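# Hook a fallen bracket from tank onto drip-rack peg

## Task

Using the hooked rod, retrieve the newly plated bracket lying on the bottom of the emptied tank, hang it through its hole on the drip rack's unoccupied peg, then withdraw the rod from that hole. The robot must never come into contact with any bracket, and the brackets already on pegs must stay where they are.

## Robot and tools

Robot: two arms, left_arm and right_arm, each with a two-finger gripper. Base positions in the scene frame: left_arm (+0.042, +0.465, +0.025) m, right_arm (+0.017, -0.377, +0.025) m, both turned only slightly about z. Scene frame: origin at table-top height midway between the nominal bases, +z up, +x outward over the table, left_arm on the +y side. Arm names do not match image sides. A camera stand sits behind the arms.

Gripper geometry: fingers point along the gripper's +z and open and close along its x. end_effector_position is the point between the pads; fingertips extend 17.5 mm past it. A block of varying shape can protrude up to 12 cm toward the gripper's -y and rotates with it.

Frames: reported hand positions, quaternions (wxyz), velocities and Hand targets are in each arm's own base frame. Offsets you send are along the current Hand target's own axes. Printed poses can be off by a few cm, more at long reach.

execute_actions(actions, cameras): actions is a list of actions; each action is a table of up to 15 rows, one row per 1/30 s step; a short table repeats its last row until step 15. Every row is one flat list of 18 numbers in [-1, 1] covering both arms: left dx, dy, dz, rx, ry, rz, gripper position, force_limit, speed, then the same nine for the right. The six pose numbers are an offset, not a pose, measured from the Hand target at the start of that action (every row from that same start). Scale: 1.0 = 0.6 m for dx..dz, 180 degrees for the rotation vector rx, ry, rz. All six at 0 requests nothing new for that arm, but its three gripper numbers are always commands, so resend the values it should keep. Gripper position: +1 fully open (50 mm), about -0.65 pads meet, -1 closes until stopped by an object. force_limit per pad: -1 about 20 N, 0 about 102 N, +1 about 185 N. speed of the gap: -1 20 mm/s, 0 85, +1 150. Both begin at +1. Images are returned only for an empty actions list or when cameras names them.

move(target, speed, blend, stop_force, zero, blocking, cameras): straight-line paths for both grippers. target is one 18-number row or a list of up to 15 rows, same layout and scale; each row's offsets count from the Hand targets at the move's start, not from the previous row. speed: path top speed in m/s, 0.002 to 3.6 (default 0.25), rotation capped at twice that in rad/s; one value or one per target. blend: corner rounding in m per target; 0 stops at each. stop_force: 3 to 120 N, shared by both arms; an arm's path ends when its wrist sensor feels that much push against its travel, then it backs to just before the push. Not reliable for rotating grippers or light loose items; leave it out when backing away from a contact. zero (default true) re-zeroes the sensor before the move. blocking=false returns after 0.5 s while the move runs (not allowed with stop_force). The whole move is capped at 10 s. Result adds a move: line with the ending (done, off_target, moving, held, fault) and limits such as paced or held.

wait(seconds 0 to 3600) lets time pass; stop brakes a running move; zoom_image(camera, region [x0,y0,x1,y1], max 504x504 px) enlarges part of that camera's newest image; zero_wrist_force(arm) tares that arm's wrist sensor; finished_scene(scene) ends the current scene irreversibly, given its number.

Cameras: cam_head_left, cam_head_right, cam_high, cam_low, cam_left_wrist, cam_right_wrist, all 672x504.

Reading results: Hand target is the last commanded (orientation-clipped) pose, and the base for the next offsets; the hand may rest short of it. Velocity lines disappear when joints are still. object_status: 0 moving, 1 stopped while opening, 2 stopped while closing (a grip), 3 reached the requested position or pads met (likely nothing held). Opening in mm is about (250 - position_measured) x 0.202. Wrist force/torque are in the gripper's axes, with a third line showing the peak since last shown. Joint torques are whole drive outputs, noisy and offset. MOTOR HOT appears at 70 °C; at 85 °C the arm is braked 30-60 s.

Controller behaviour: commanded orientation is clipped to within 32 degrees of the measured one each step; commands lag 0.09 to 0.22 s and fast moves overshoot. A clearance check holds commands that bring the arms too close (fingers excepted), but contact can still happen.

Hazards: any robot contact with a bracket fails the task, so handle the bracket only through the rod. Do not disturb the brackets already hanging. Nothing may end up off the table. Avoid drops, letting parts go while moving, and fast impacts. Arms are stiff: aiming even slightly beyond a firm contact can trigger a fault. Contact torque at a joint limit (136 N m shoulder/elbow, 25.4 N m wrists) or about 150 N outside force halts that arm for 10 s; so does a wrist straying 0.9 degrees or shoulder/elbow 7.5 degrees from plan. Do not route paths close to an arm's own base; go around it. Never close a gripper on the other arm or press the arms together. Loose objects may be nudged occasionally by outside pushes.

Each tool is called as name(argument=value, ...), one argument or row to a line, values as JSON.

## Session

execute_actions(
  actions=[],
)

Scene clock: 0.00 s.
left_arm: end_effector_position=(+0.6383, -0.1328, +0.3482) position_measured=2 object_status=3 end_effector_quat_wxyz=(+0.196, -0.021, +0.834, +0.515) | right_arm: end_effector_position=(+0.0228, +0.5916, +0.1505) position_measured=3 object_status=3 end_effector_quat_wxyz=(-0.181, +0.666, +0.712, +0.130)
Joint positions: left_arm=[-0.771 -1.114 1.175 -0.856 -0.583 -2.825] | right_arm=[4.899 -1.727 -2.079 -0.458 1.575 1.692]
Joint velocities: within noise
Joint torques (N m): no reading
Motor temperatures (°C): left_arm=[34 34 32 41 36 43] | right_arm=[33 33 33 43 39 38]
Wrist force (N): no reading
Wrist torque (N m): no reading
Wrist force, peak (N): no reading
Hand target: left_arm +0.6383, -0.1328, +0.3482; +0.196, -0.021, +0.834, +0.515 | right_arm +0.0228, +0.5916, +0.1505; -0.181, +0.666, +0.712, +0.130
Tool commands: left_gripper/position=+1.0 left_gripper/force_limit=+1.0 left_gripper/speed=+1.0 right_gripper/position=+1.0 right_gripper/force_limit=+1.0 right_gripper/speed=+1.0

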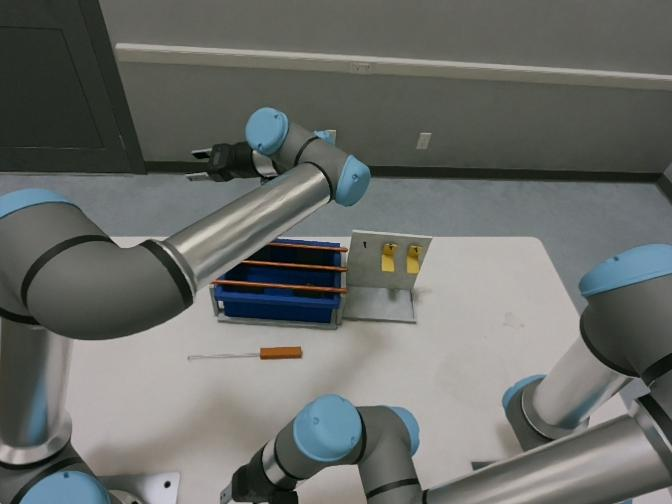

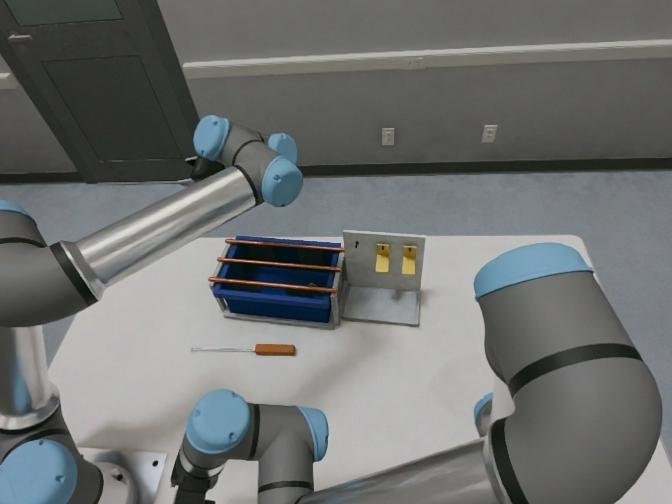

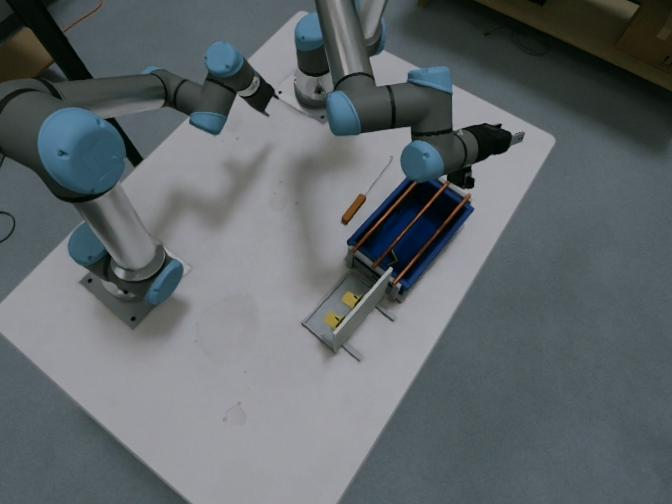

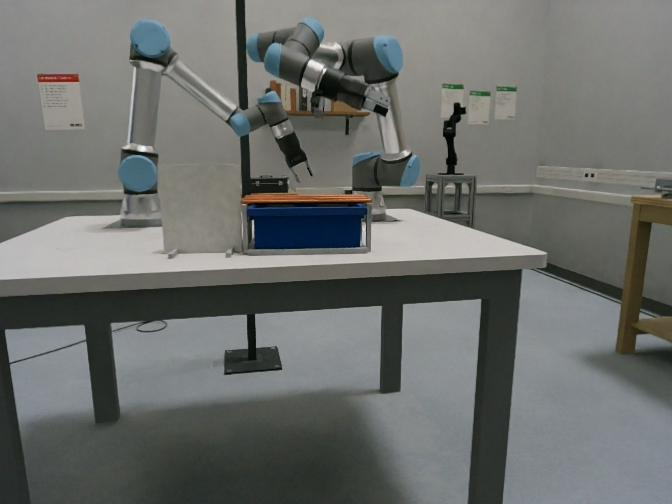

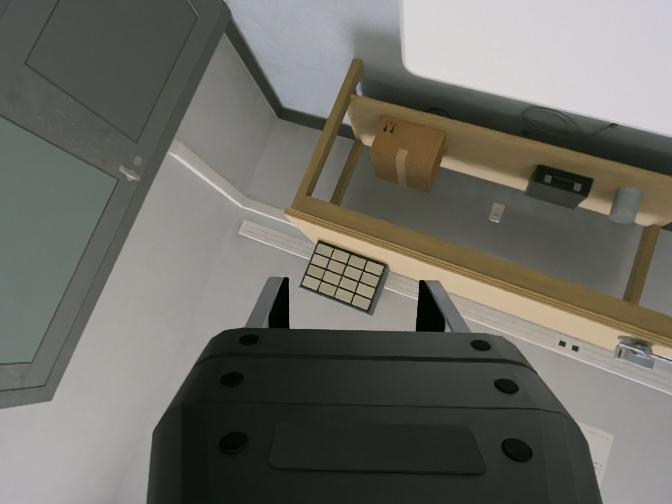

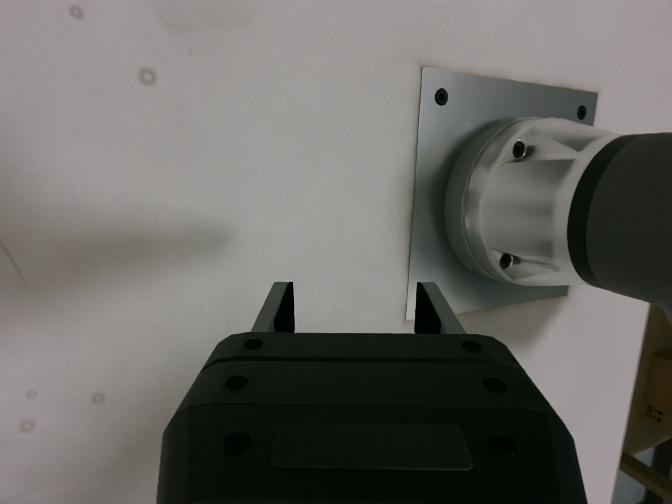

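zoom_image(
  camera="cam_head_left",
  region=[170, 330, 310, 380],
)

zoom_image(
  camera="cam_high",
  region=[300, 140, 490, 370],
)

zoom_image(
  camera="cam_head_right",
  region=[180, 220, 440, 370],
)

Scaled by 3.600.

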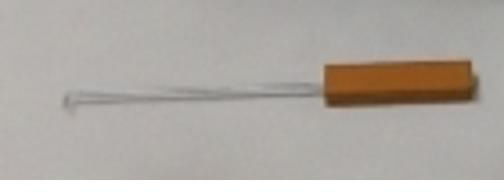

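Scaled by 2.191.

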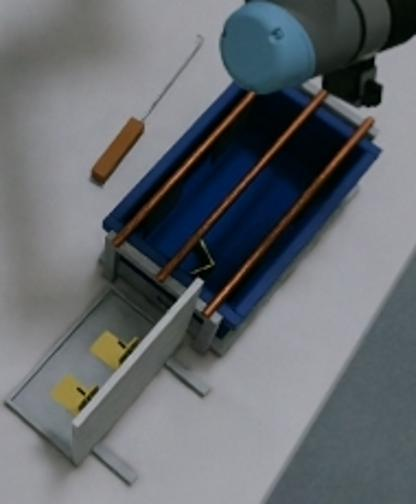

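Scaled by 1.938.

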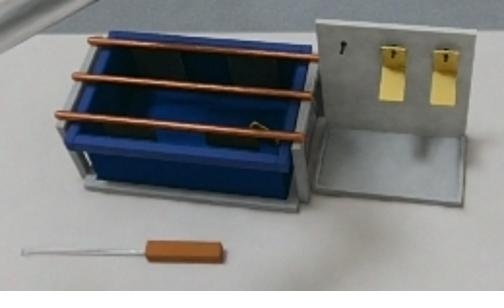

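move(
  target=[0.458,0.247,-0.158,0.510,0.158,-0.376,1,1,1,-0.089,0.572,-0.319,0.092,-0.128,-0.470,1,1,1],
  speed=0.4,
  cameras=["all"],
)

Scene clock: 67.90 s.
left_arm: end_effector_position=(+0.3208, -0.0997, +0.4159) position_measured=2 object_status=3 end_effector_quat_wxyz=(+0.196, -0.397, +0.807, -0.391) | right_arm: end_effector_position=(+0.3831, +0.4891, +0.2805) position_measured=3 object_status=3 end_effector_quat_wxyz=(+0.000, +0.000, +1.000, -0.001)
Joint positions: left_arm=[-0.838 -2.552 2.296 -2.212 -1.421 -3.252] | right_arm=[4.264 -1.849 -1.373 -1.493 1.57 -0.447]
Joint torques (N m): left_arm=[9.21 7.04 -24.65 -6.28 -0.72 0.2] | right_arm=[10.99 49.08 24.34 5.21 0.23 -1.49]
Wrist force (N): left_arm=[2.5 3.3 2.3] | right_arm=[0.7 -0.1 -0.2]
Wrist torque (N m): left_arm=[0.23 -0.45 -0.64] | right_arm=[0.00 -0.11 0.05]
Wrist force, peak (N): left_arm=[2.5 4.9 1.5] | right_arm=[0.1 -2.1 1.1]
Hand target: left_arm +0.3208, -0.0996, +0.4159; +0.196, -0.397, +0.807, -0.391 | right_arm +0.3831, +0.4891, +0.2807; +0.000, +0.000, +1.000, -0.001
Off the commanded pose: left_arm 0.000 m, 0 deg | right_arm 0.000 m, 0 deg.
move: done

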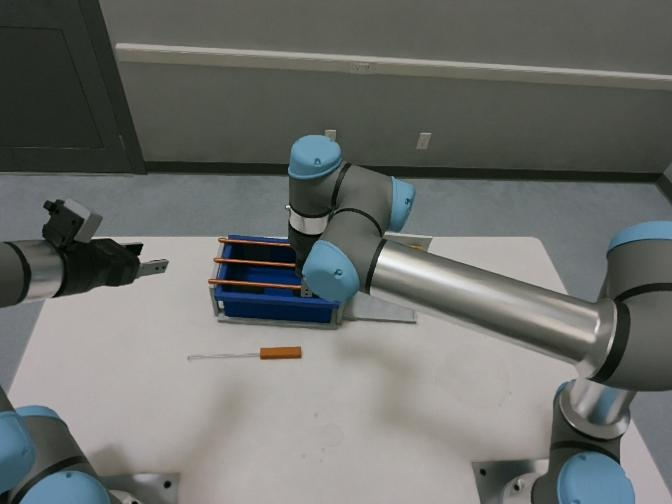

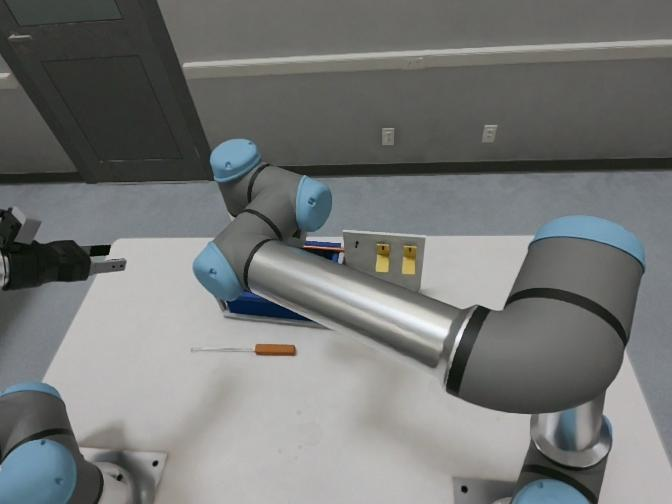

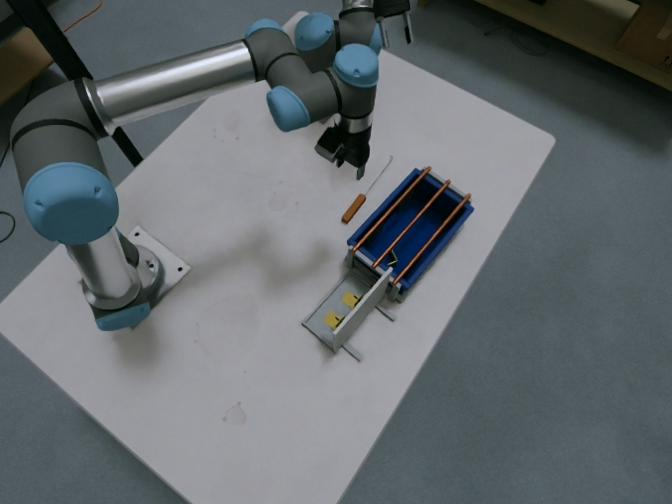

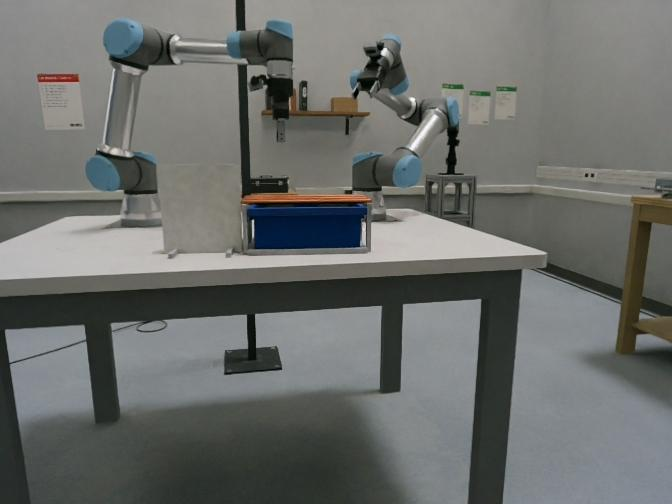

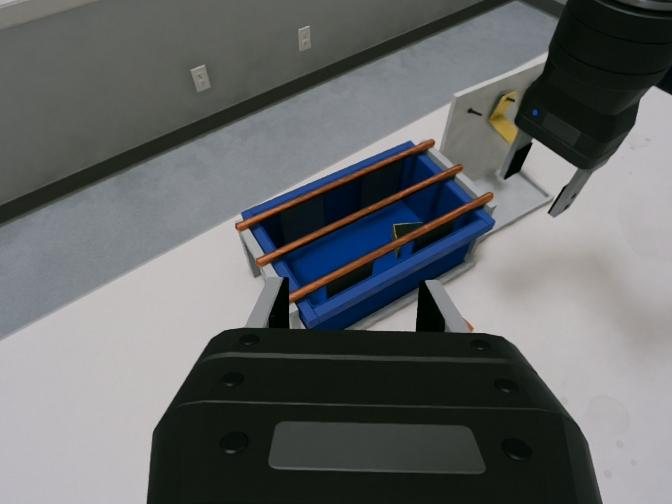

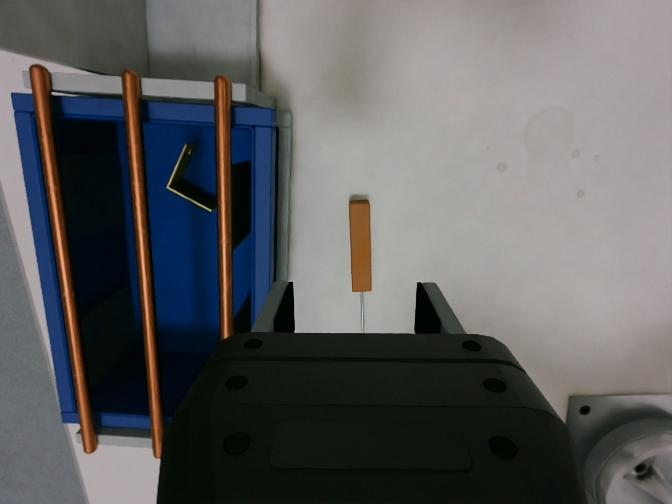

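zoom_image(
  camera="cam_right_wrist",
  region=[120, 110, 270, 240],
)

zoom_image(
  camera="cam_left_wrist",
  region=[360, 180, 480, 280],
)

zoom_image(
  camera="cam_high",
  region=[360, 220, 430, 290],
)

Scaled by 3.360.

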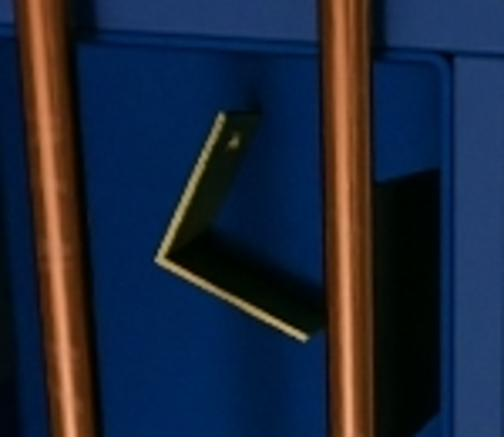

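Scaled by 4.200.

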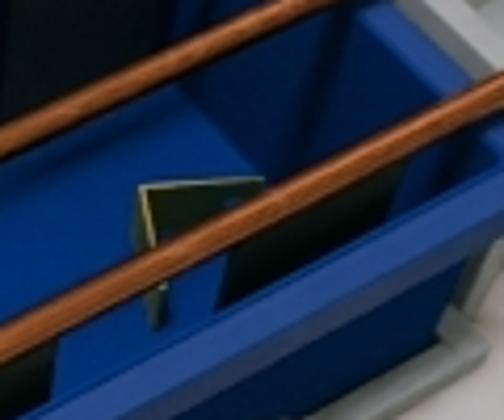

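Scaled by 7.200.

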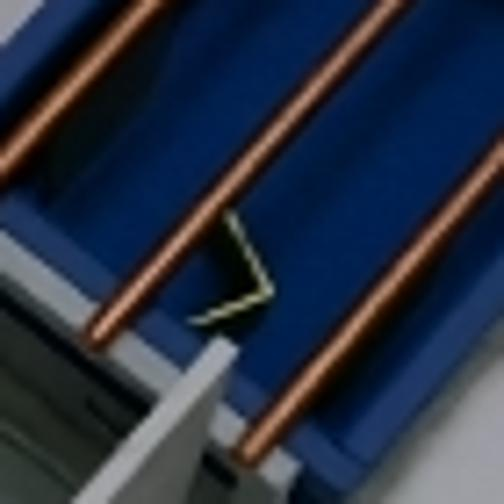

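move(
  target=[0,0,0,0,0,0,1,1,1,0.029,0.15,0.283,-0.2222,0,0,1,1,1],
  speed=0.4,
  cameras=["cam_right_wrist","cam_left_wrist","cam_head_left"],
)

zoom_image(
  camera="cam_left_wrist",
  region=[360, 60, 580, 260],
)

Scene clock: 130.60 s.
left_arm: end_effector_position=(+0.3208, -0.0996, +0.4159) position_measured=2 object_status=3 end_effector_quat_wxyz=(+0.196, -0.397, +0.807, -0.391) | right_arm: end_effector_position=(+0.3658, +0.5788, +0.1109) position_measured=3 object_status=3 end_effector_quat_wxyz=(+0.000, +0.000, +0.940, +0.341)
Joint positions: left_arm=[-0.838 -2.552 2.297 -2.212 -1.421 -3.252] | right_arm=[4.231 -2.04 -1.938 -0.096 1.872 -0.381]
Joint torques (N m): left_arm=[9.61 16.65 -14.78 -6.13 -1.2 1.96] | right_arm=[8.48 23.79 13.59 6.28 2 -1.13]
Wrist force (N): left_arm=[2.4 3.3 2.3] | right_arm=[1.0 -0.3 -0.3]
Wrist torque (N m): left_arm=[0.23 -0.43 -0.64] | right_arm=[-0.14 -0.17 0.33]
Wrist force, peak (N): left_arm=[2.5 3.4 2.5] | right_arm=[1.2 -2.0 1.9]
Hand target: left_arm +0.3208, -0.0996, +0.4159; +0.196, -0.397, +0.807, -0.391 | right_arm +0.3657, +0.5788, +0.1107; +0.000, +0.000, +0.940, +0.341
Off the commanded pose: left_arm 0.000 m, 0 deg | right_arm 0.000 m, 0 deg.
move: done
Images, in order (width x height): cam_head_left 672x504, cam_left_wrist 672x504, cam_right_wrist 672x504.

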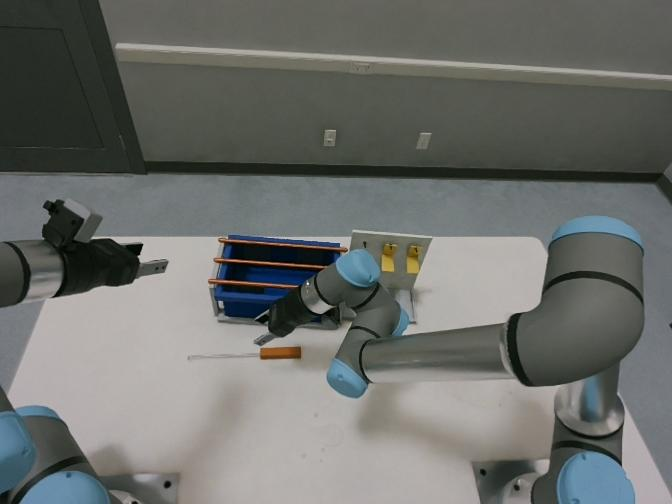

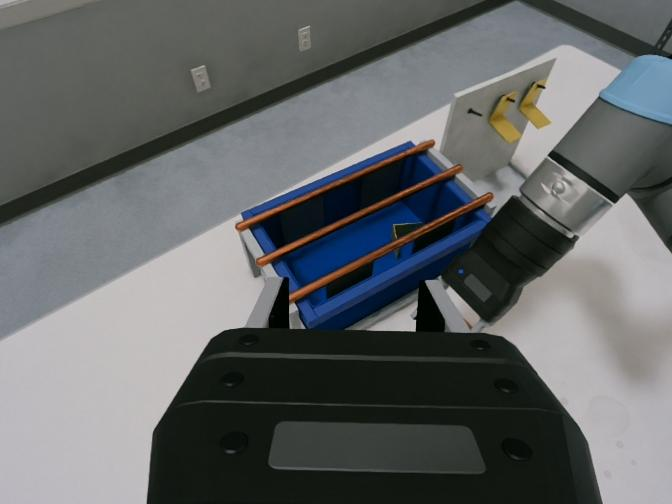

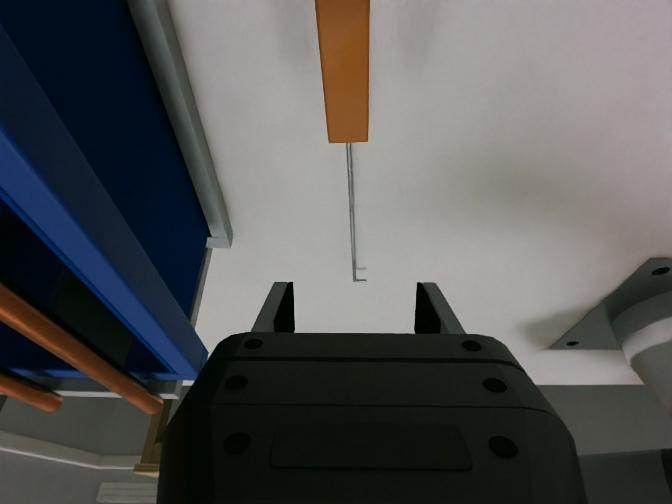

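Scaled by 2.291.

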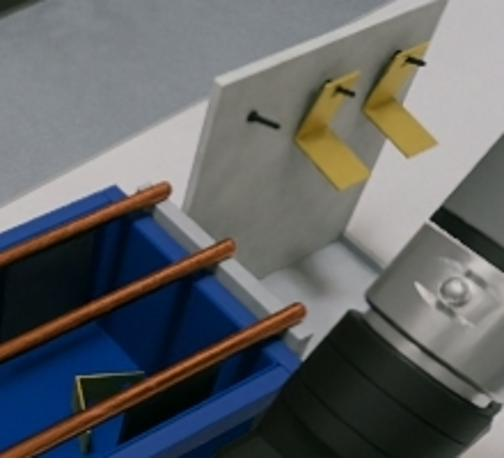

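move(
  target=[0,0,0,0,0,0,1,1,1,0,-0.0976,0.1422,0,0,0,1,1,1],
  speed=0.15,
  stop_force=10,
  cameras=["cam_right_wrist"],
)

Scene clock: 148.50 s.
left_arm: end_effector_position=(+0.3208, -0.0996, +0.4159) position_measured=2 object_status=3 end_effector_quat_wxyz=(+0.196, -0.397, +0.807, -0.391) | right_arm: end_effector_position=(+0.3657, +0.5886, +0.0077) position_measured=3 object_status=3 end_effector_quat_wxyz=(+0.000, +0.000, +0.940, +0.341)
Joint positions: left_arm=[-0.838 -2.552 2.297 -2.212 -1.421 -3.252] | right_arm=[4.24 -2.264 -1.94 0.131 1.867 -0.374]
Joint torques (N m): left_arm=[-0.44 16.64 -17.37 -6.28 -1.12 2] | right_arm=[-12.15 27.95 4.24 5.84 2.15 -1.73]
Wrist force (N): left_arm=[2.1 3.1 2.5] | right_arm=[1.3 0.0 -0.3]
Wrist torque (N m): left_arm=[0.20 -0.39 -0.63] | right_arm=[-0.14 -0.21 0.15]
Wrist force, peak (N): left_arm=[2.4 3.6 2.4] | right_arm=[1.0 -1.9 1.2]
Hand target: left_arm +0.3208, -0.0996, +0.4159; +0.196, -0.397, +0.807, -0.391 | right_arm +0.3657, +0.5885, +0.0077; +0.000, +0.000, +0.940, +0.341
Off the commanded pose: left_arm 0.000 m, 0 deg | right_arm 0.000 m, 0 deg.
move: done

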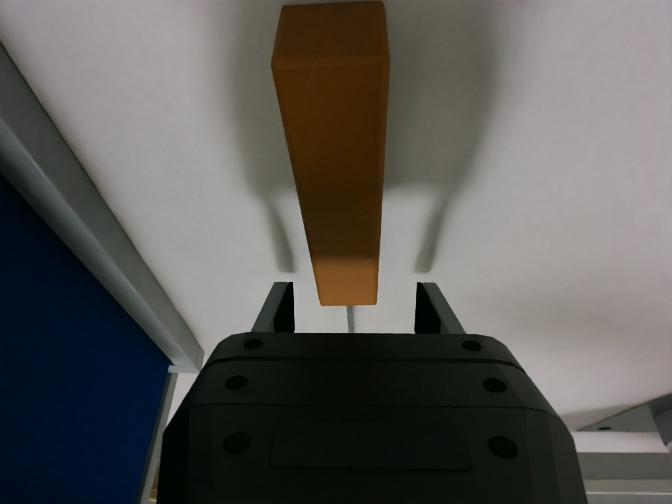

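move(
  target=[
    [0,0,0,0,0,0,1,1,1,0,0.002,0.003,0,0.0125,-0.0149,1,1,1],
    [0,0,0,0,0,0,1,1,1,0,0.002,0.003,0,0.0125,-0.0149,-1,-0.2,-0.3],
  ],
  speed=0.1,
  cameras=["cam_right_wrist"],
)

Scene clock: 158.67 s.
left_arm: end_effector_position=(+0.3208, -0.0996, +0.4159) position_measured=2 object_status=3 end_effector_quat_wxyz=(+0.196, -0.397, +0.807, -0.391) | right_arm: end_effector_position=(+0.3657, +0.5906, +0.0071) position_measured=154 object_status=2 end_effector_quat_wxyz=(-0.010, -0.029, +0.940, +0.341)
Joint positions: left_arm=[-0.838 -2.552 2.297 -2.212 -1.421 -3.252] | right_arm=[4.225 -2.271 -1.917 0.095 1.912 -0.438]
Joint torques (N m): left_arm=[-4.12 17.01 -19.97 -6.19 -1.03 1.91] | right_arm=[10.74 55.06 5.54 5.74 2.39 -1.86]
Wrist force (N): left_arm=[2.1 3.5 2.4] | right_arm=[1.1 -0.6 -0.6]
Wrist torque (N m): left_arm=[0.25 -0.39 -0.63] | right_arm=[-0.22 -0.16 0.14]
Wrist force, peak (N): left_arm=[2.4 3.5 2.5] | right_arm=[1.6 -0.2 -0.6]
Hand target: left_arm +0.3208, -0.0996, +0.4159; +0.196, -0.397, +0.807, -0.391 | right_arm +0.3657, +0.5906, +0.0071; -0.010, -0.029, +0.940, +0.341
Off the commanded pose: left_arm 0.000 m, 0 deg | right_arm 0.000 m, 0 deg.
move: done

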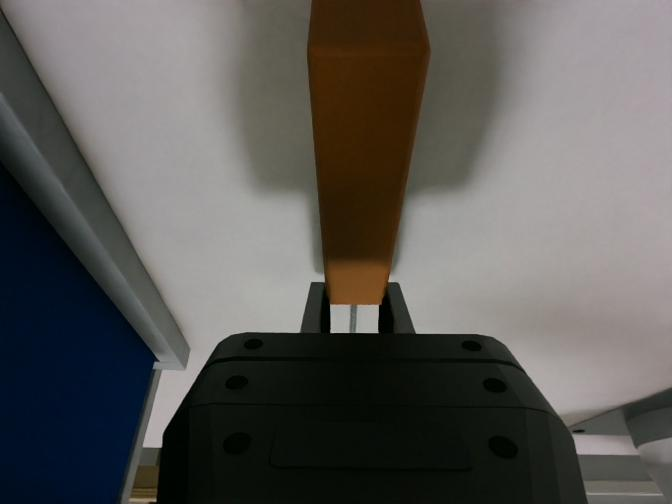

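move(
  target=[
    [0,0,0,0,0,0,1,1,1,0.012,0.0073,-0.3203,0,0,0,-1,-0.2,-0.3],
    [0,0,0,0,0,0,1,1,1,-0.1152,0.199,-0.5688,0.2193,-0.0591,-0.8972,-1,-0.2,-0.3],
  ],
  speed=0.4,
  blend=[0.03,0],
  cameras=["all"],
)

zoom_image(
  camera="cam_left_wrist",
  region=[340, 60, 500, 260],
)

zoom_image(
  camera="cam_high",
  region=[330, 180, 450, 300],
)

zoom_image(
  camera="cam_head_left",
  region=[220, 190, 360, 330],
)

Scene clock: 226.40 s.
left_arm: end_effector_position=(+0.3208, -0.0996, +0.4159) position_measured=2 object_status=3 end_effector_quat_wxyz=(+0.196, -0.397, +0.807, -0.391) | right_arm: end_effector_position=(+0.4426, +0.4678, +0.3456) position_measured=154 object_status=2 end_effector_quat_wxyz=(-0.393, +0.889, -0.163, +0.169) end_effector_velocity=(-0.001, +0.001, +0.000) end_effector_angular_velocity=(-0.002, -0.003, +0.005)
Joint positions: left_arm=[-0.838 -2.552 2.297 -2.212 -1.421 -3.252] | right_arm=[4.181 -1.58 -1.968 -0.28 1.526 -3.33]
Joint velocities: left_arm=[within noise] | right_arm=[0.001 0 0 0 0.001 -0.005]
Joint torques (N m): left_arm=[-4.25 16.34 -23.67 -6.04 -1.03 1.75] | right_arm=[11.79 12.26 20.43 1.48 -1.26 -2.65]
Wrist force (N): left_arm=[2.2 3.2 2.3] | right_arm=[0.2 -0.3 1.4]
Wrist torque (N m): left_arm=[0.22 -0.39 -0.64] | right_arm=[0.01 -0.17 -0.08]
Wrist force, peak (N): left_arm=[2.3 3.6 2.4] | right_arm=[1.2 -1.5 -4.0]
Hand target: left_arm +0.3208, -0.0996, +0.4159; +0.196, -0.397, +0.807, -0.391 | right_arm +0.4425, +0.4678, +0.3455; -0.393, +0.889, -0.163, +0.169
Off the commanded pose: left_arm 0.000 m, 0 deg | right_arm 0.000 m, 0 deg.
move: done

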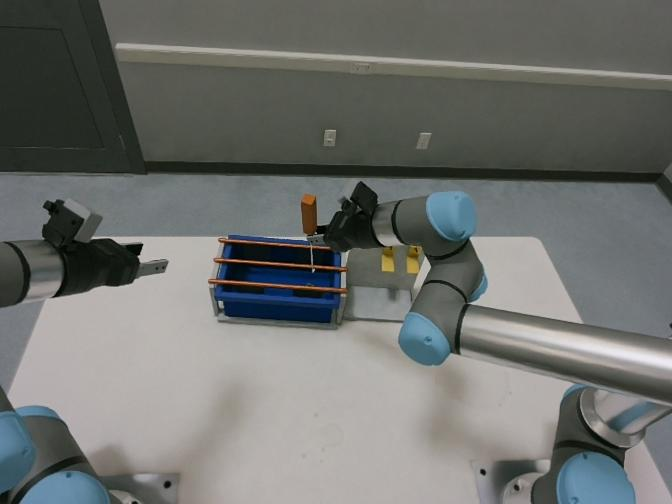

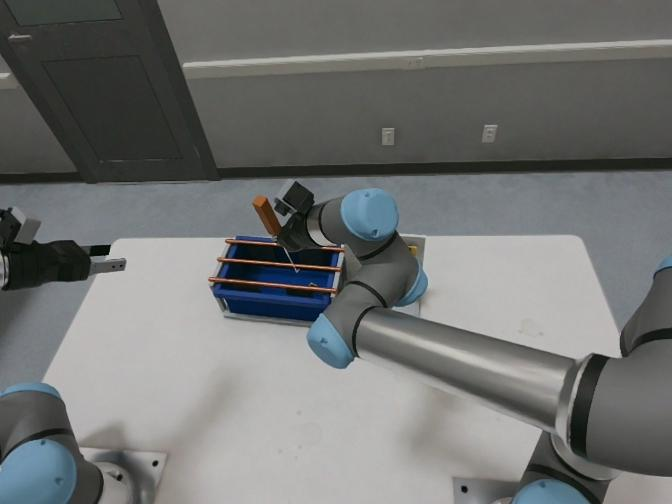

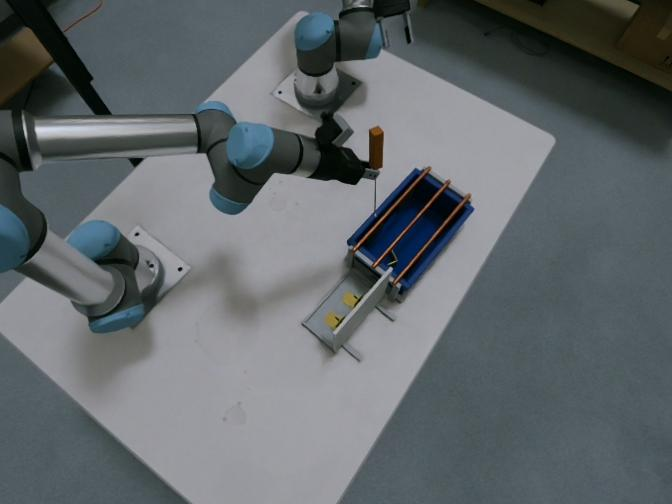

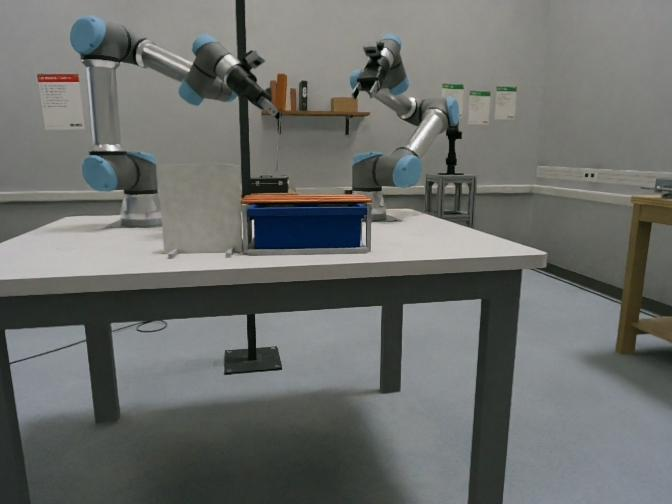

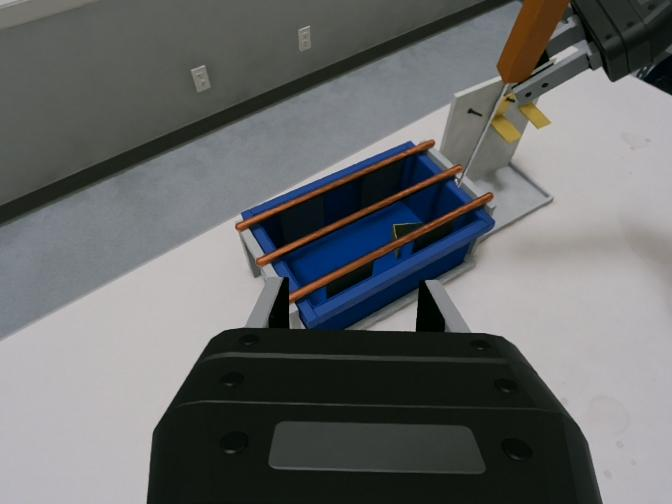

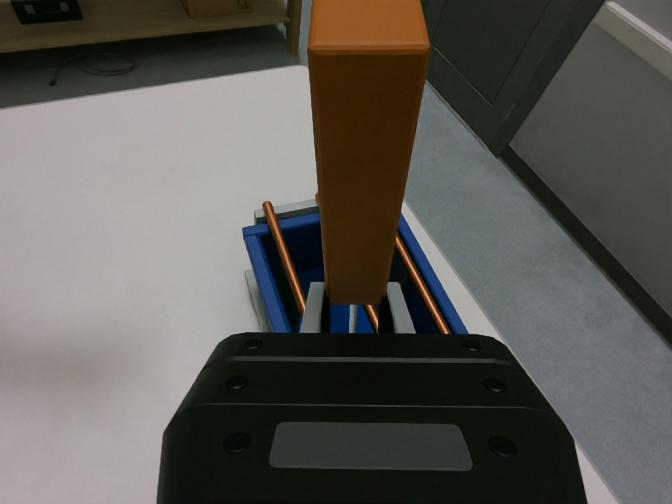

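Scaled by 2.520.

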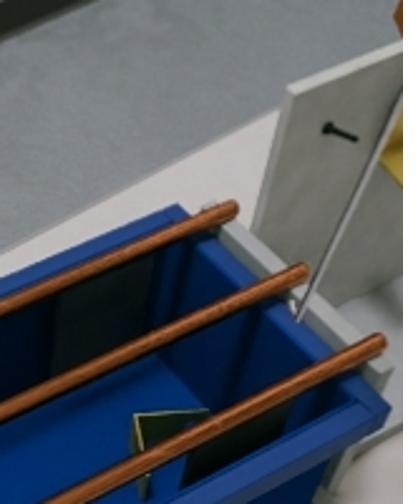

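Scaled by 4.200.

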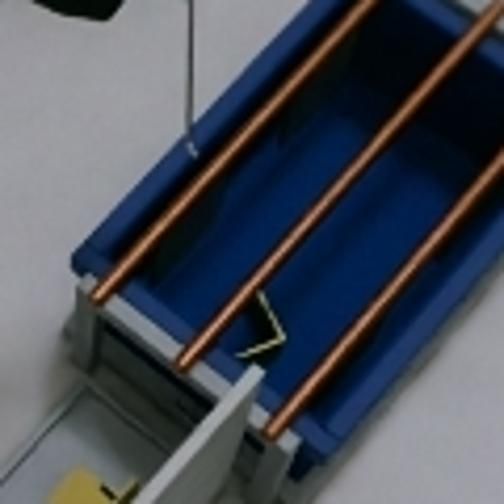

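Scaled by 3.600.

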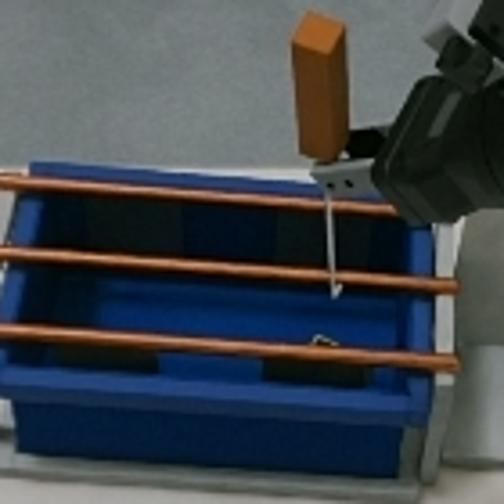

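move(
  target=[0,0,0,0,0,0,1,1,1,0.0165,0.0332,0.0438,0,0,0,-1,-0.2,-0.3],
  speed=0.15,
  cameras=["cam_left_wrist","cam_high","cam_head_left"],
)

zoom_image(
  camera="cam_left_wrist",
  region=[360, 140, 500, 260],
)

zoom_image(
  camera="cam_high",
  region=[350, 200, 430, 280],
)

zoom_image(
  camera="cam_head_left",
  region=[280, 240, 350, 310],
)

Scene clock: 250.67 s.
left_arm: end_effector_position=(+0.3208, -0.0996, +0.4159) position_measured=2 object_status=3 end_effector_quat_wxyz=(+0.196, -0.397, +0.807, -0.391) | right_arm: end_effector_position=(+0.4594, +0.4678, +0.3155) position_measured=154 object_status=2 end_effector_quat_wxyz=(-0.393, +0.889, -0.163, +0.169)
Joint positions: left_arm=[-0.838 -2.552 2.297 -2.212 -1.421 -3.252] | right_arm=[4.148 -1.644 -1.986 -0.198 1.552 -3.352]
Joint torques (N m): left_arm=[-4.51 16.67 -26.11 -6.03 -0.86 1.68] | right_arm=[7.14 15.58 33.41 5.48 -1.15 1.79]
Wrist force (N): left_arm=[2.4 3.5 2.5] | right_arm=[0.0 -0.4 1.8]
Wrist torque (N m): left_arm=[0.26 -0.44 -0.64] | right_arm=[-0.01 -0.13 -0.13]
Wrist force, peak (N): left_arm=[2.3 3.7 2.5] | right_arm=[0.8 1.5 3.7]
Hand target: left_arm +0.3208, -0.0996, +0.4159; +0.196, -0.397, +0.807, -0.391 | right_arm +0.4595, +0.4679, +0.3155; -0.393, +0.889, -0.163, +0.169
Off the commanded pose: left_arm 0.000 m, 0 deg | right_arm 0.000 m, 0 deg.
move: done
Images, in order (width x height): cam_head_left 672x504, cam_high 672x504, cam_left_wrist 672x504.

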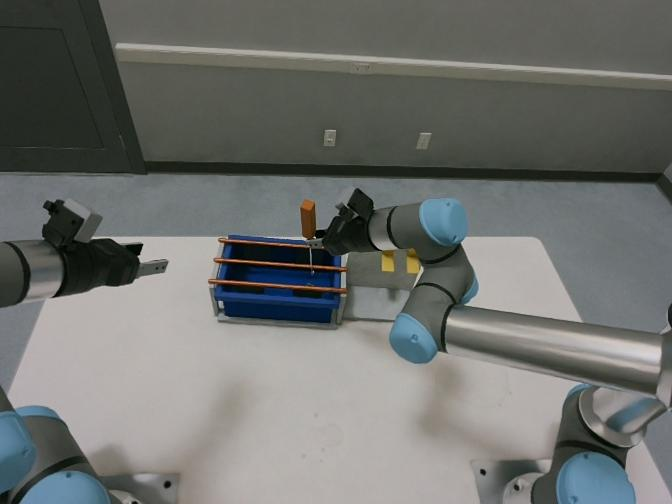

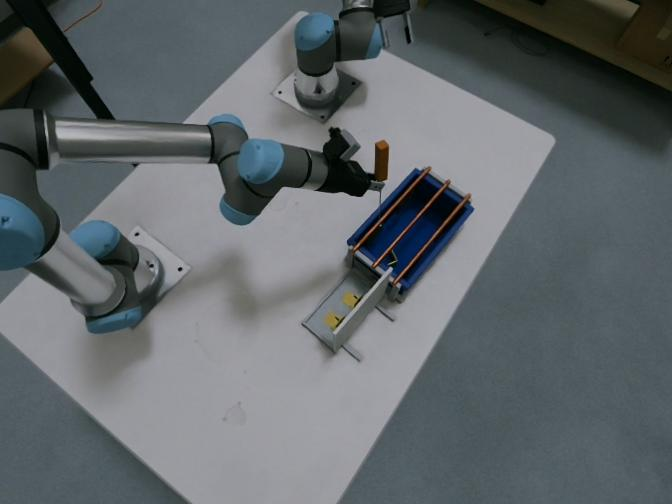

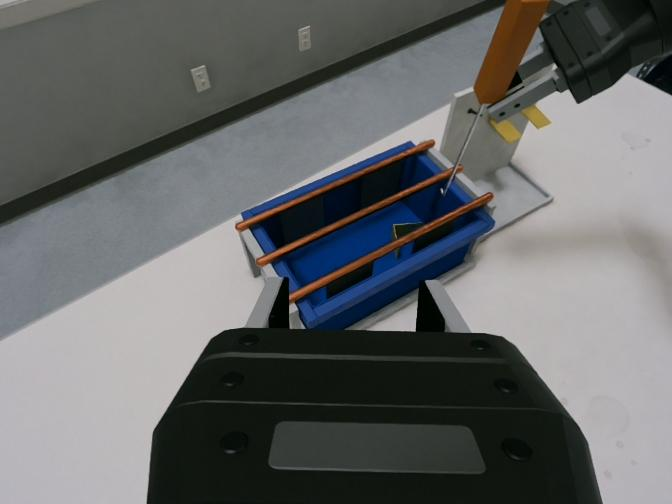

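Scaled by 3.600.

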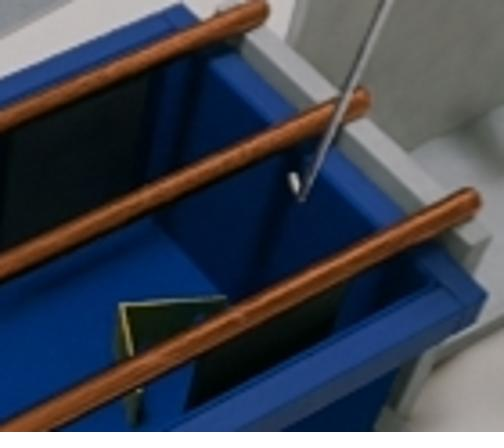

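Scaled by 6.300.

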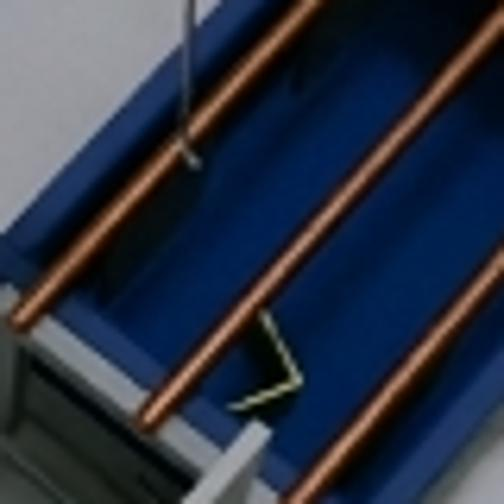

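Scaled by 7.200.

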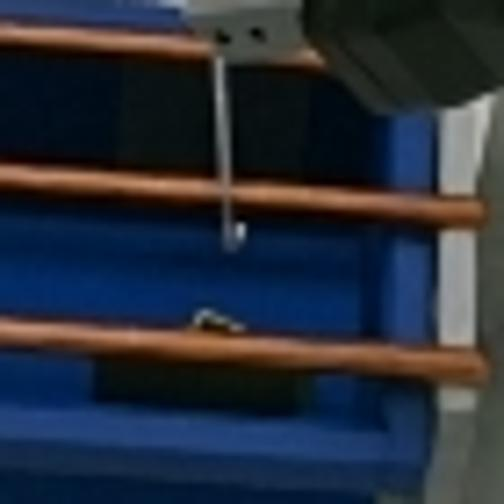

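move(
  target=[0,0,0,0,0,0,1,1,1,0.0055,0.0863,0.0565,0,0,0,-1,-0.2,-0.3],
  speed=0.1,
  stop_force=6,
  cameras=["cam_left_wrist","cam_high","cam_head_left"],
)

zoom_image(
  camera="cam_left_wrist",
  region=[360, 140, 500, 260],
)

zoom_image(
  camera="cam_high",
  region=[350, 200, 430, 280],
)

zoom_image(
  camera="cam_head_left",
  region=[280, 240, 350, 310],
)

zoom_image(
  camera="cam_head_right",
  region=[270, 240, 350, 310],
)

Scene clock: 317.23 s.
left_arm: end_effector_position=(+0.3208, -0.0996, +0.4159) position_measured=2 object_status=3 end_effector_quat_wxyz=(+0.196, -0.397, +0.807, -0.391) | right_arm: end_effector_position=(+0.4688, +0.4553, +0.2556) position_measured=154 object_status=2 end_effector_quat_wxyz=(-0.393, +0.889, -0.163, +0.169)
Joint positions: left_arm=[-0.838 -2.552 2.297 -2.212 -1.421 -3.252] | right_arm=[4.115 -1.727 -2.072 -0.028 1.578 -3.373]
Joint torques (N m): left_arm=[-4.73 15.75 -28.78 -5.91 -0.85 1.46] | right_arm=[10.76 40.43 30.91 6.08 -1.72 2.14]
Wrist force (N): left_arm=[2.2 3.3 2.4] | right_arm=[0.0 -0.1 1.8]
Wrist torque (N m): left_arm=[0.22 -0.40 -0.63] | right_arm=[0.03 -0.14 0.02]
Wrist force, peak (N): left_arm=[2.4 3.6 2.6] | right_arm=[0.3 1.1 2.7]
Hand target: left_arm +0.3208, -0.0996, +0.4159; +0.196, -0.397, +0.807, -0.391 | right_arm +0.4688, +0.4553, +0.2556; -0.393, +0.889, -0.163, +0.169
Off the commanded pose: left_arm 0.000 m, 0 deg | right_arm 0.000 m, 0 deg.
move: done
Images, in order (width x height): cam_head_left 672x504, cam_high 672x504, cam_left_wrist 672x504.

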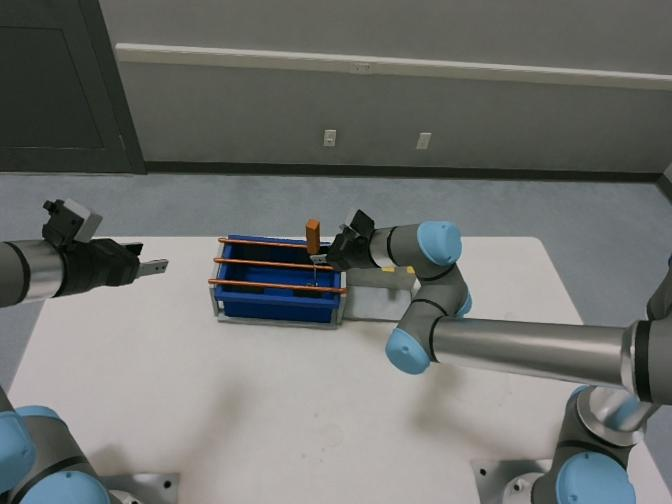

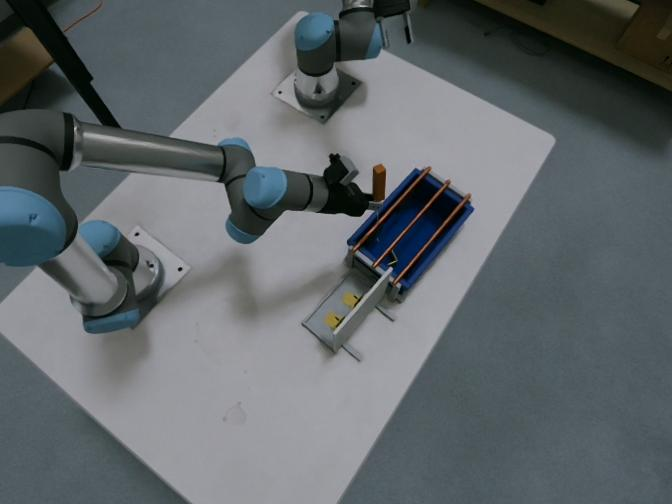

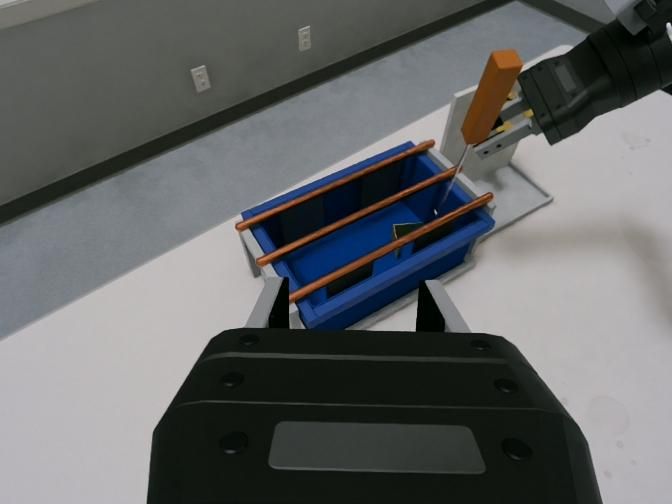

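Scaled by 3.600.

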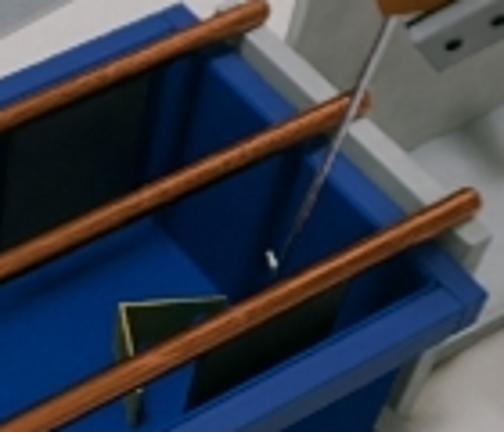

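Scaled by 6.300.

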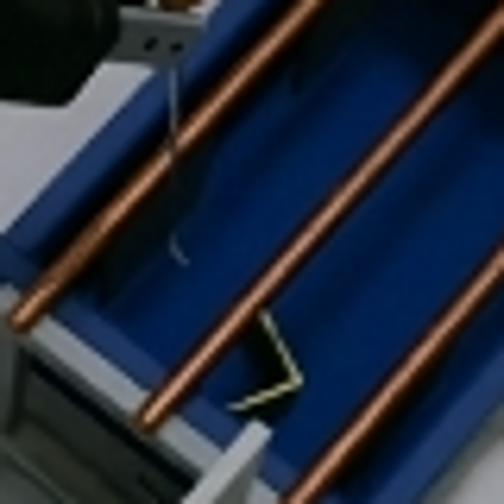

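Scaled by 7.200.

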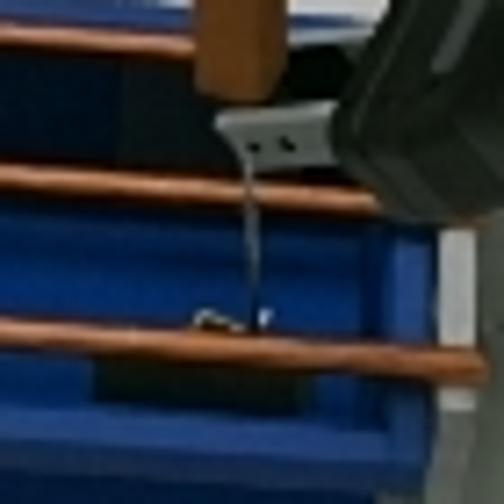

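This scene's latest camera images include none from cam_head_right. They are from: cam_head_left, cam_high, cam_left_wrist. cam_head_right's image comes with the result of a call that names it in "cameras".


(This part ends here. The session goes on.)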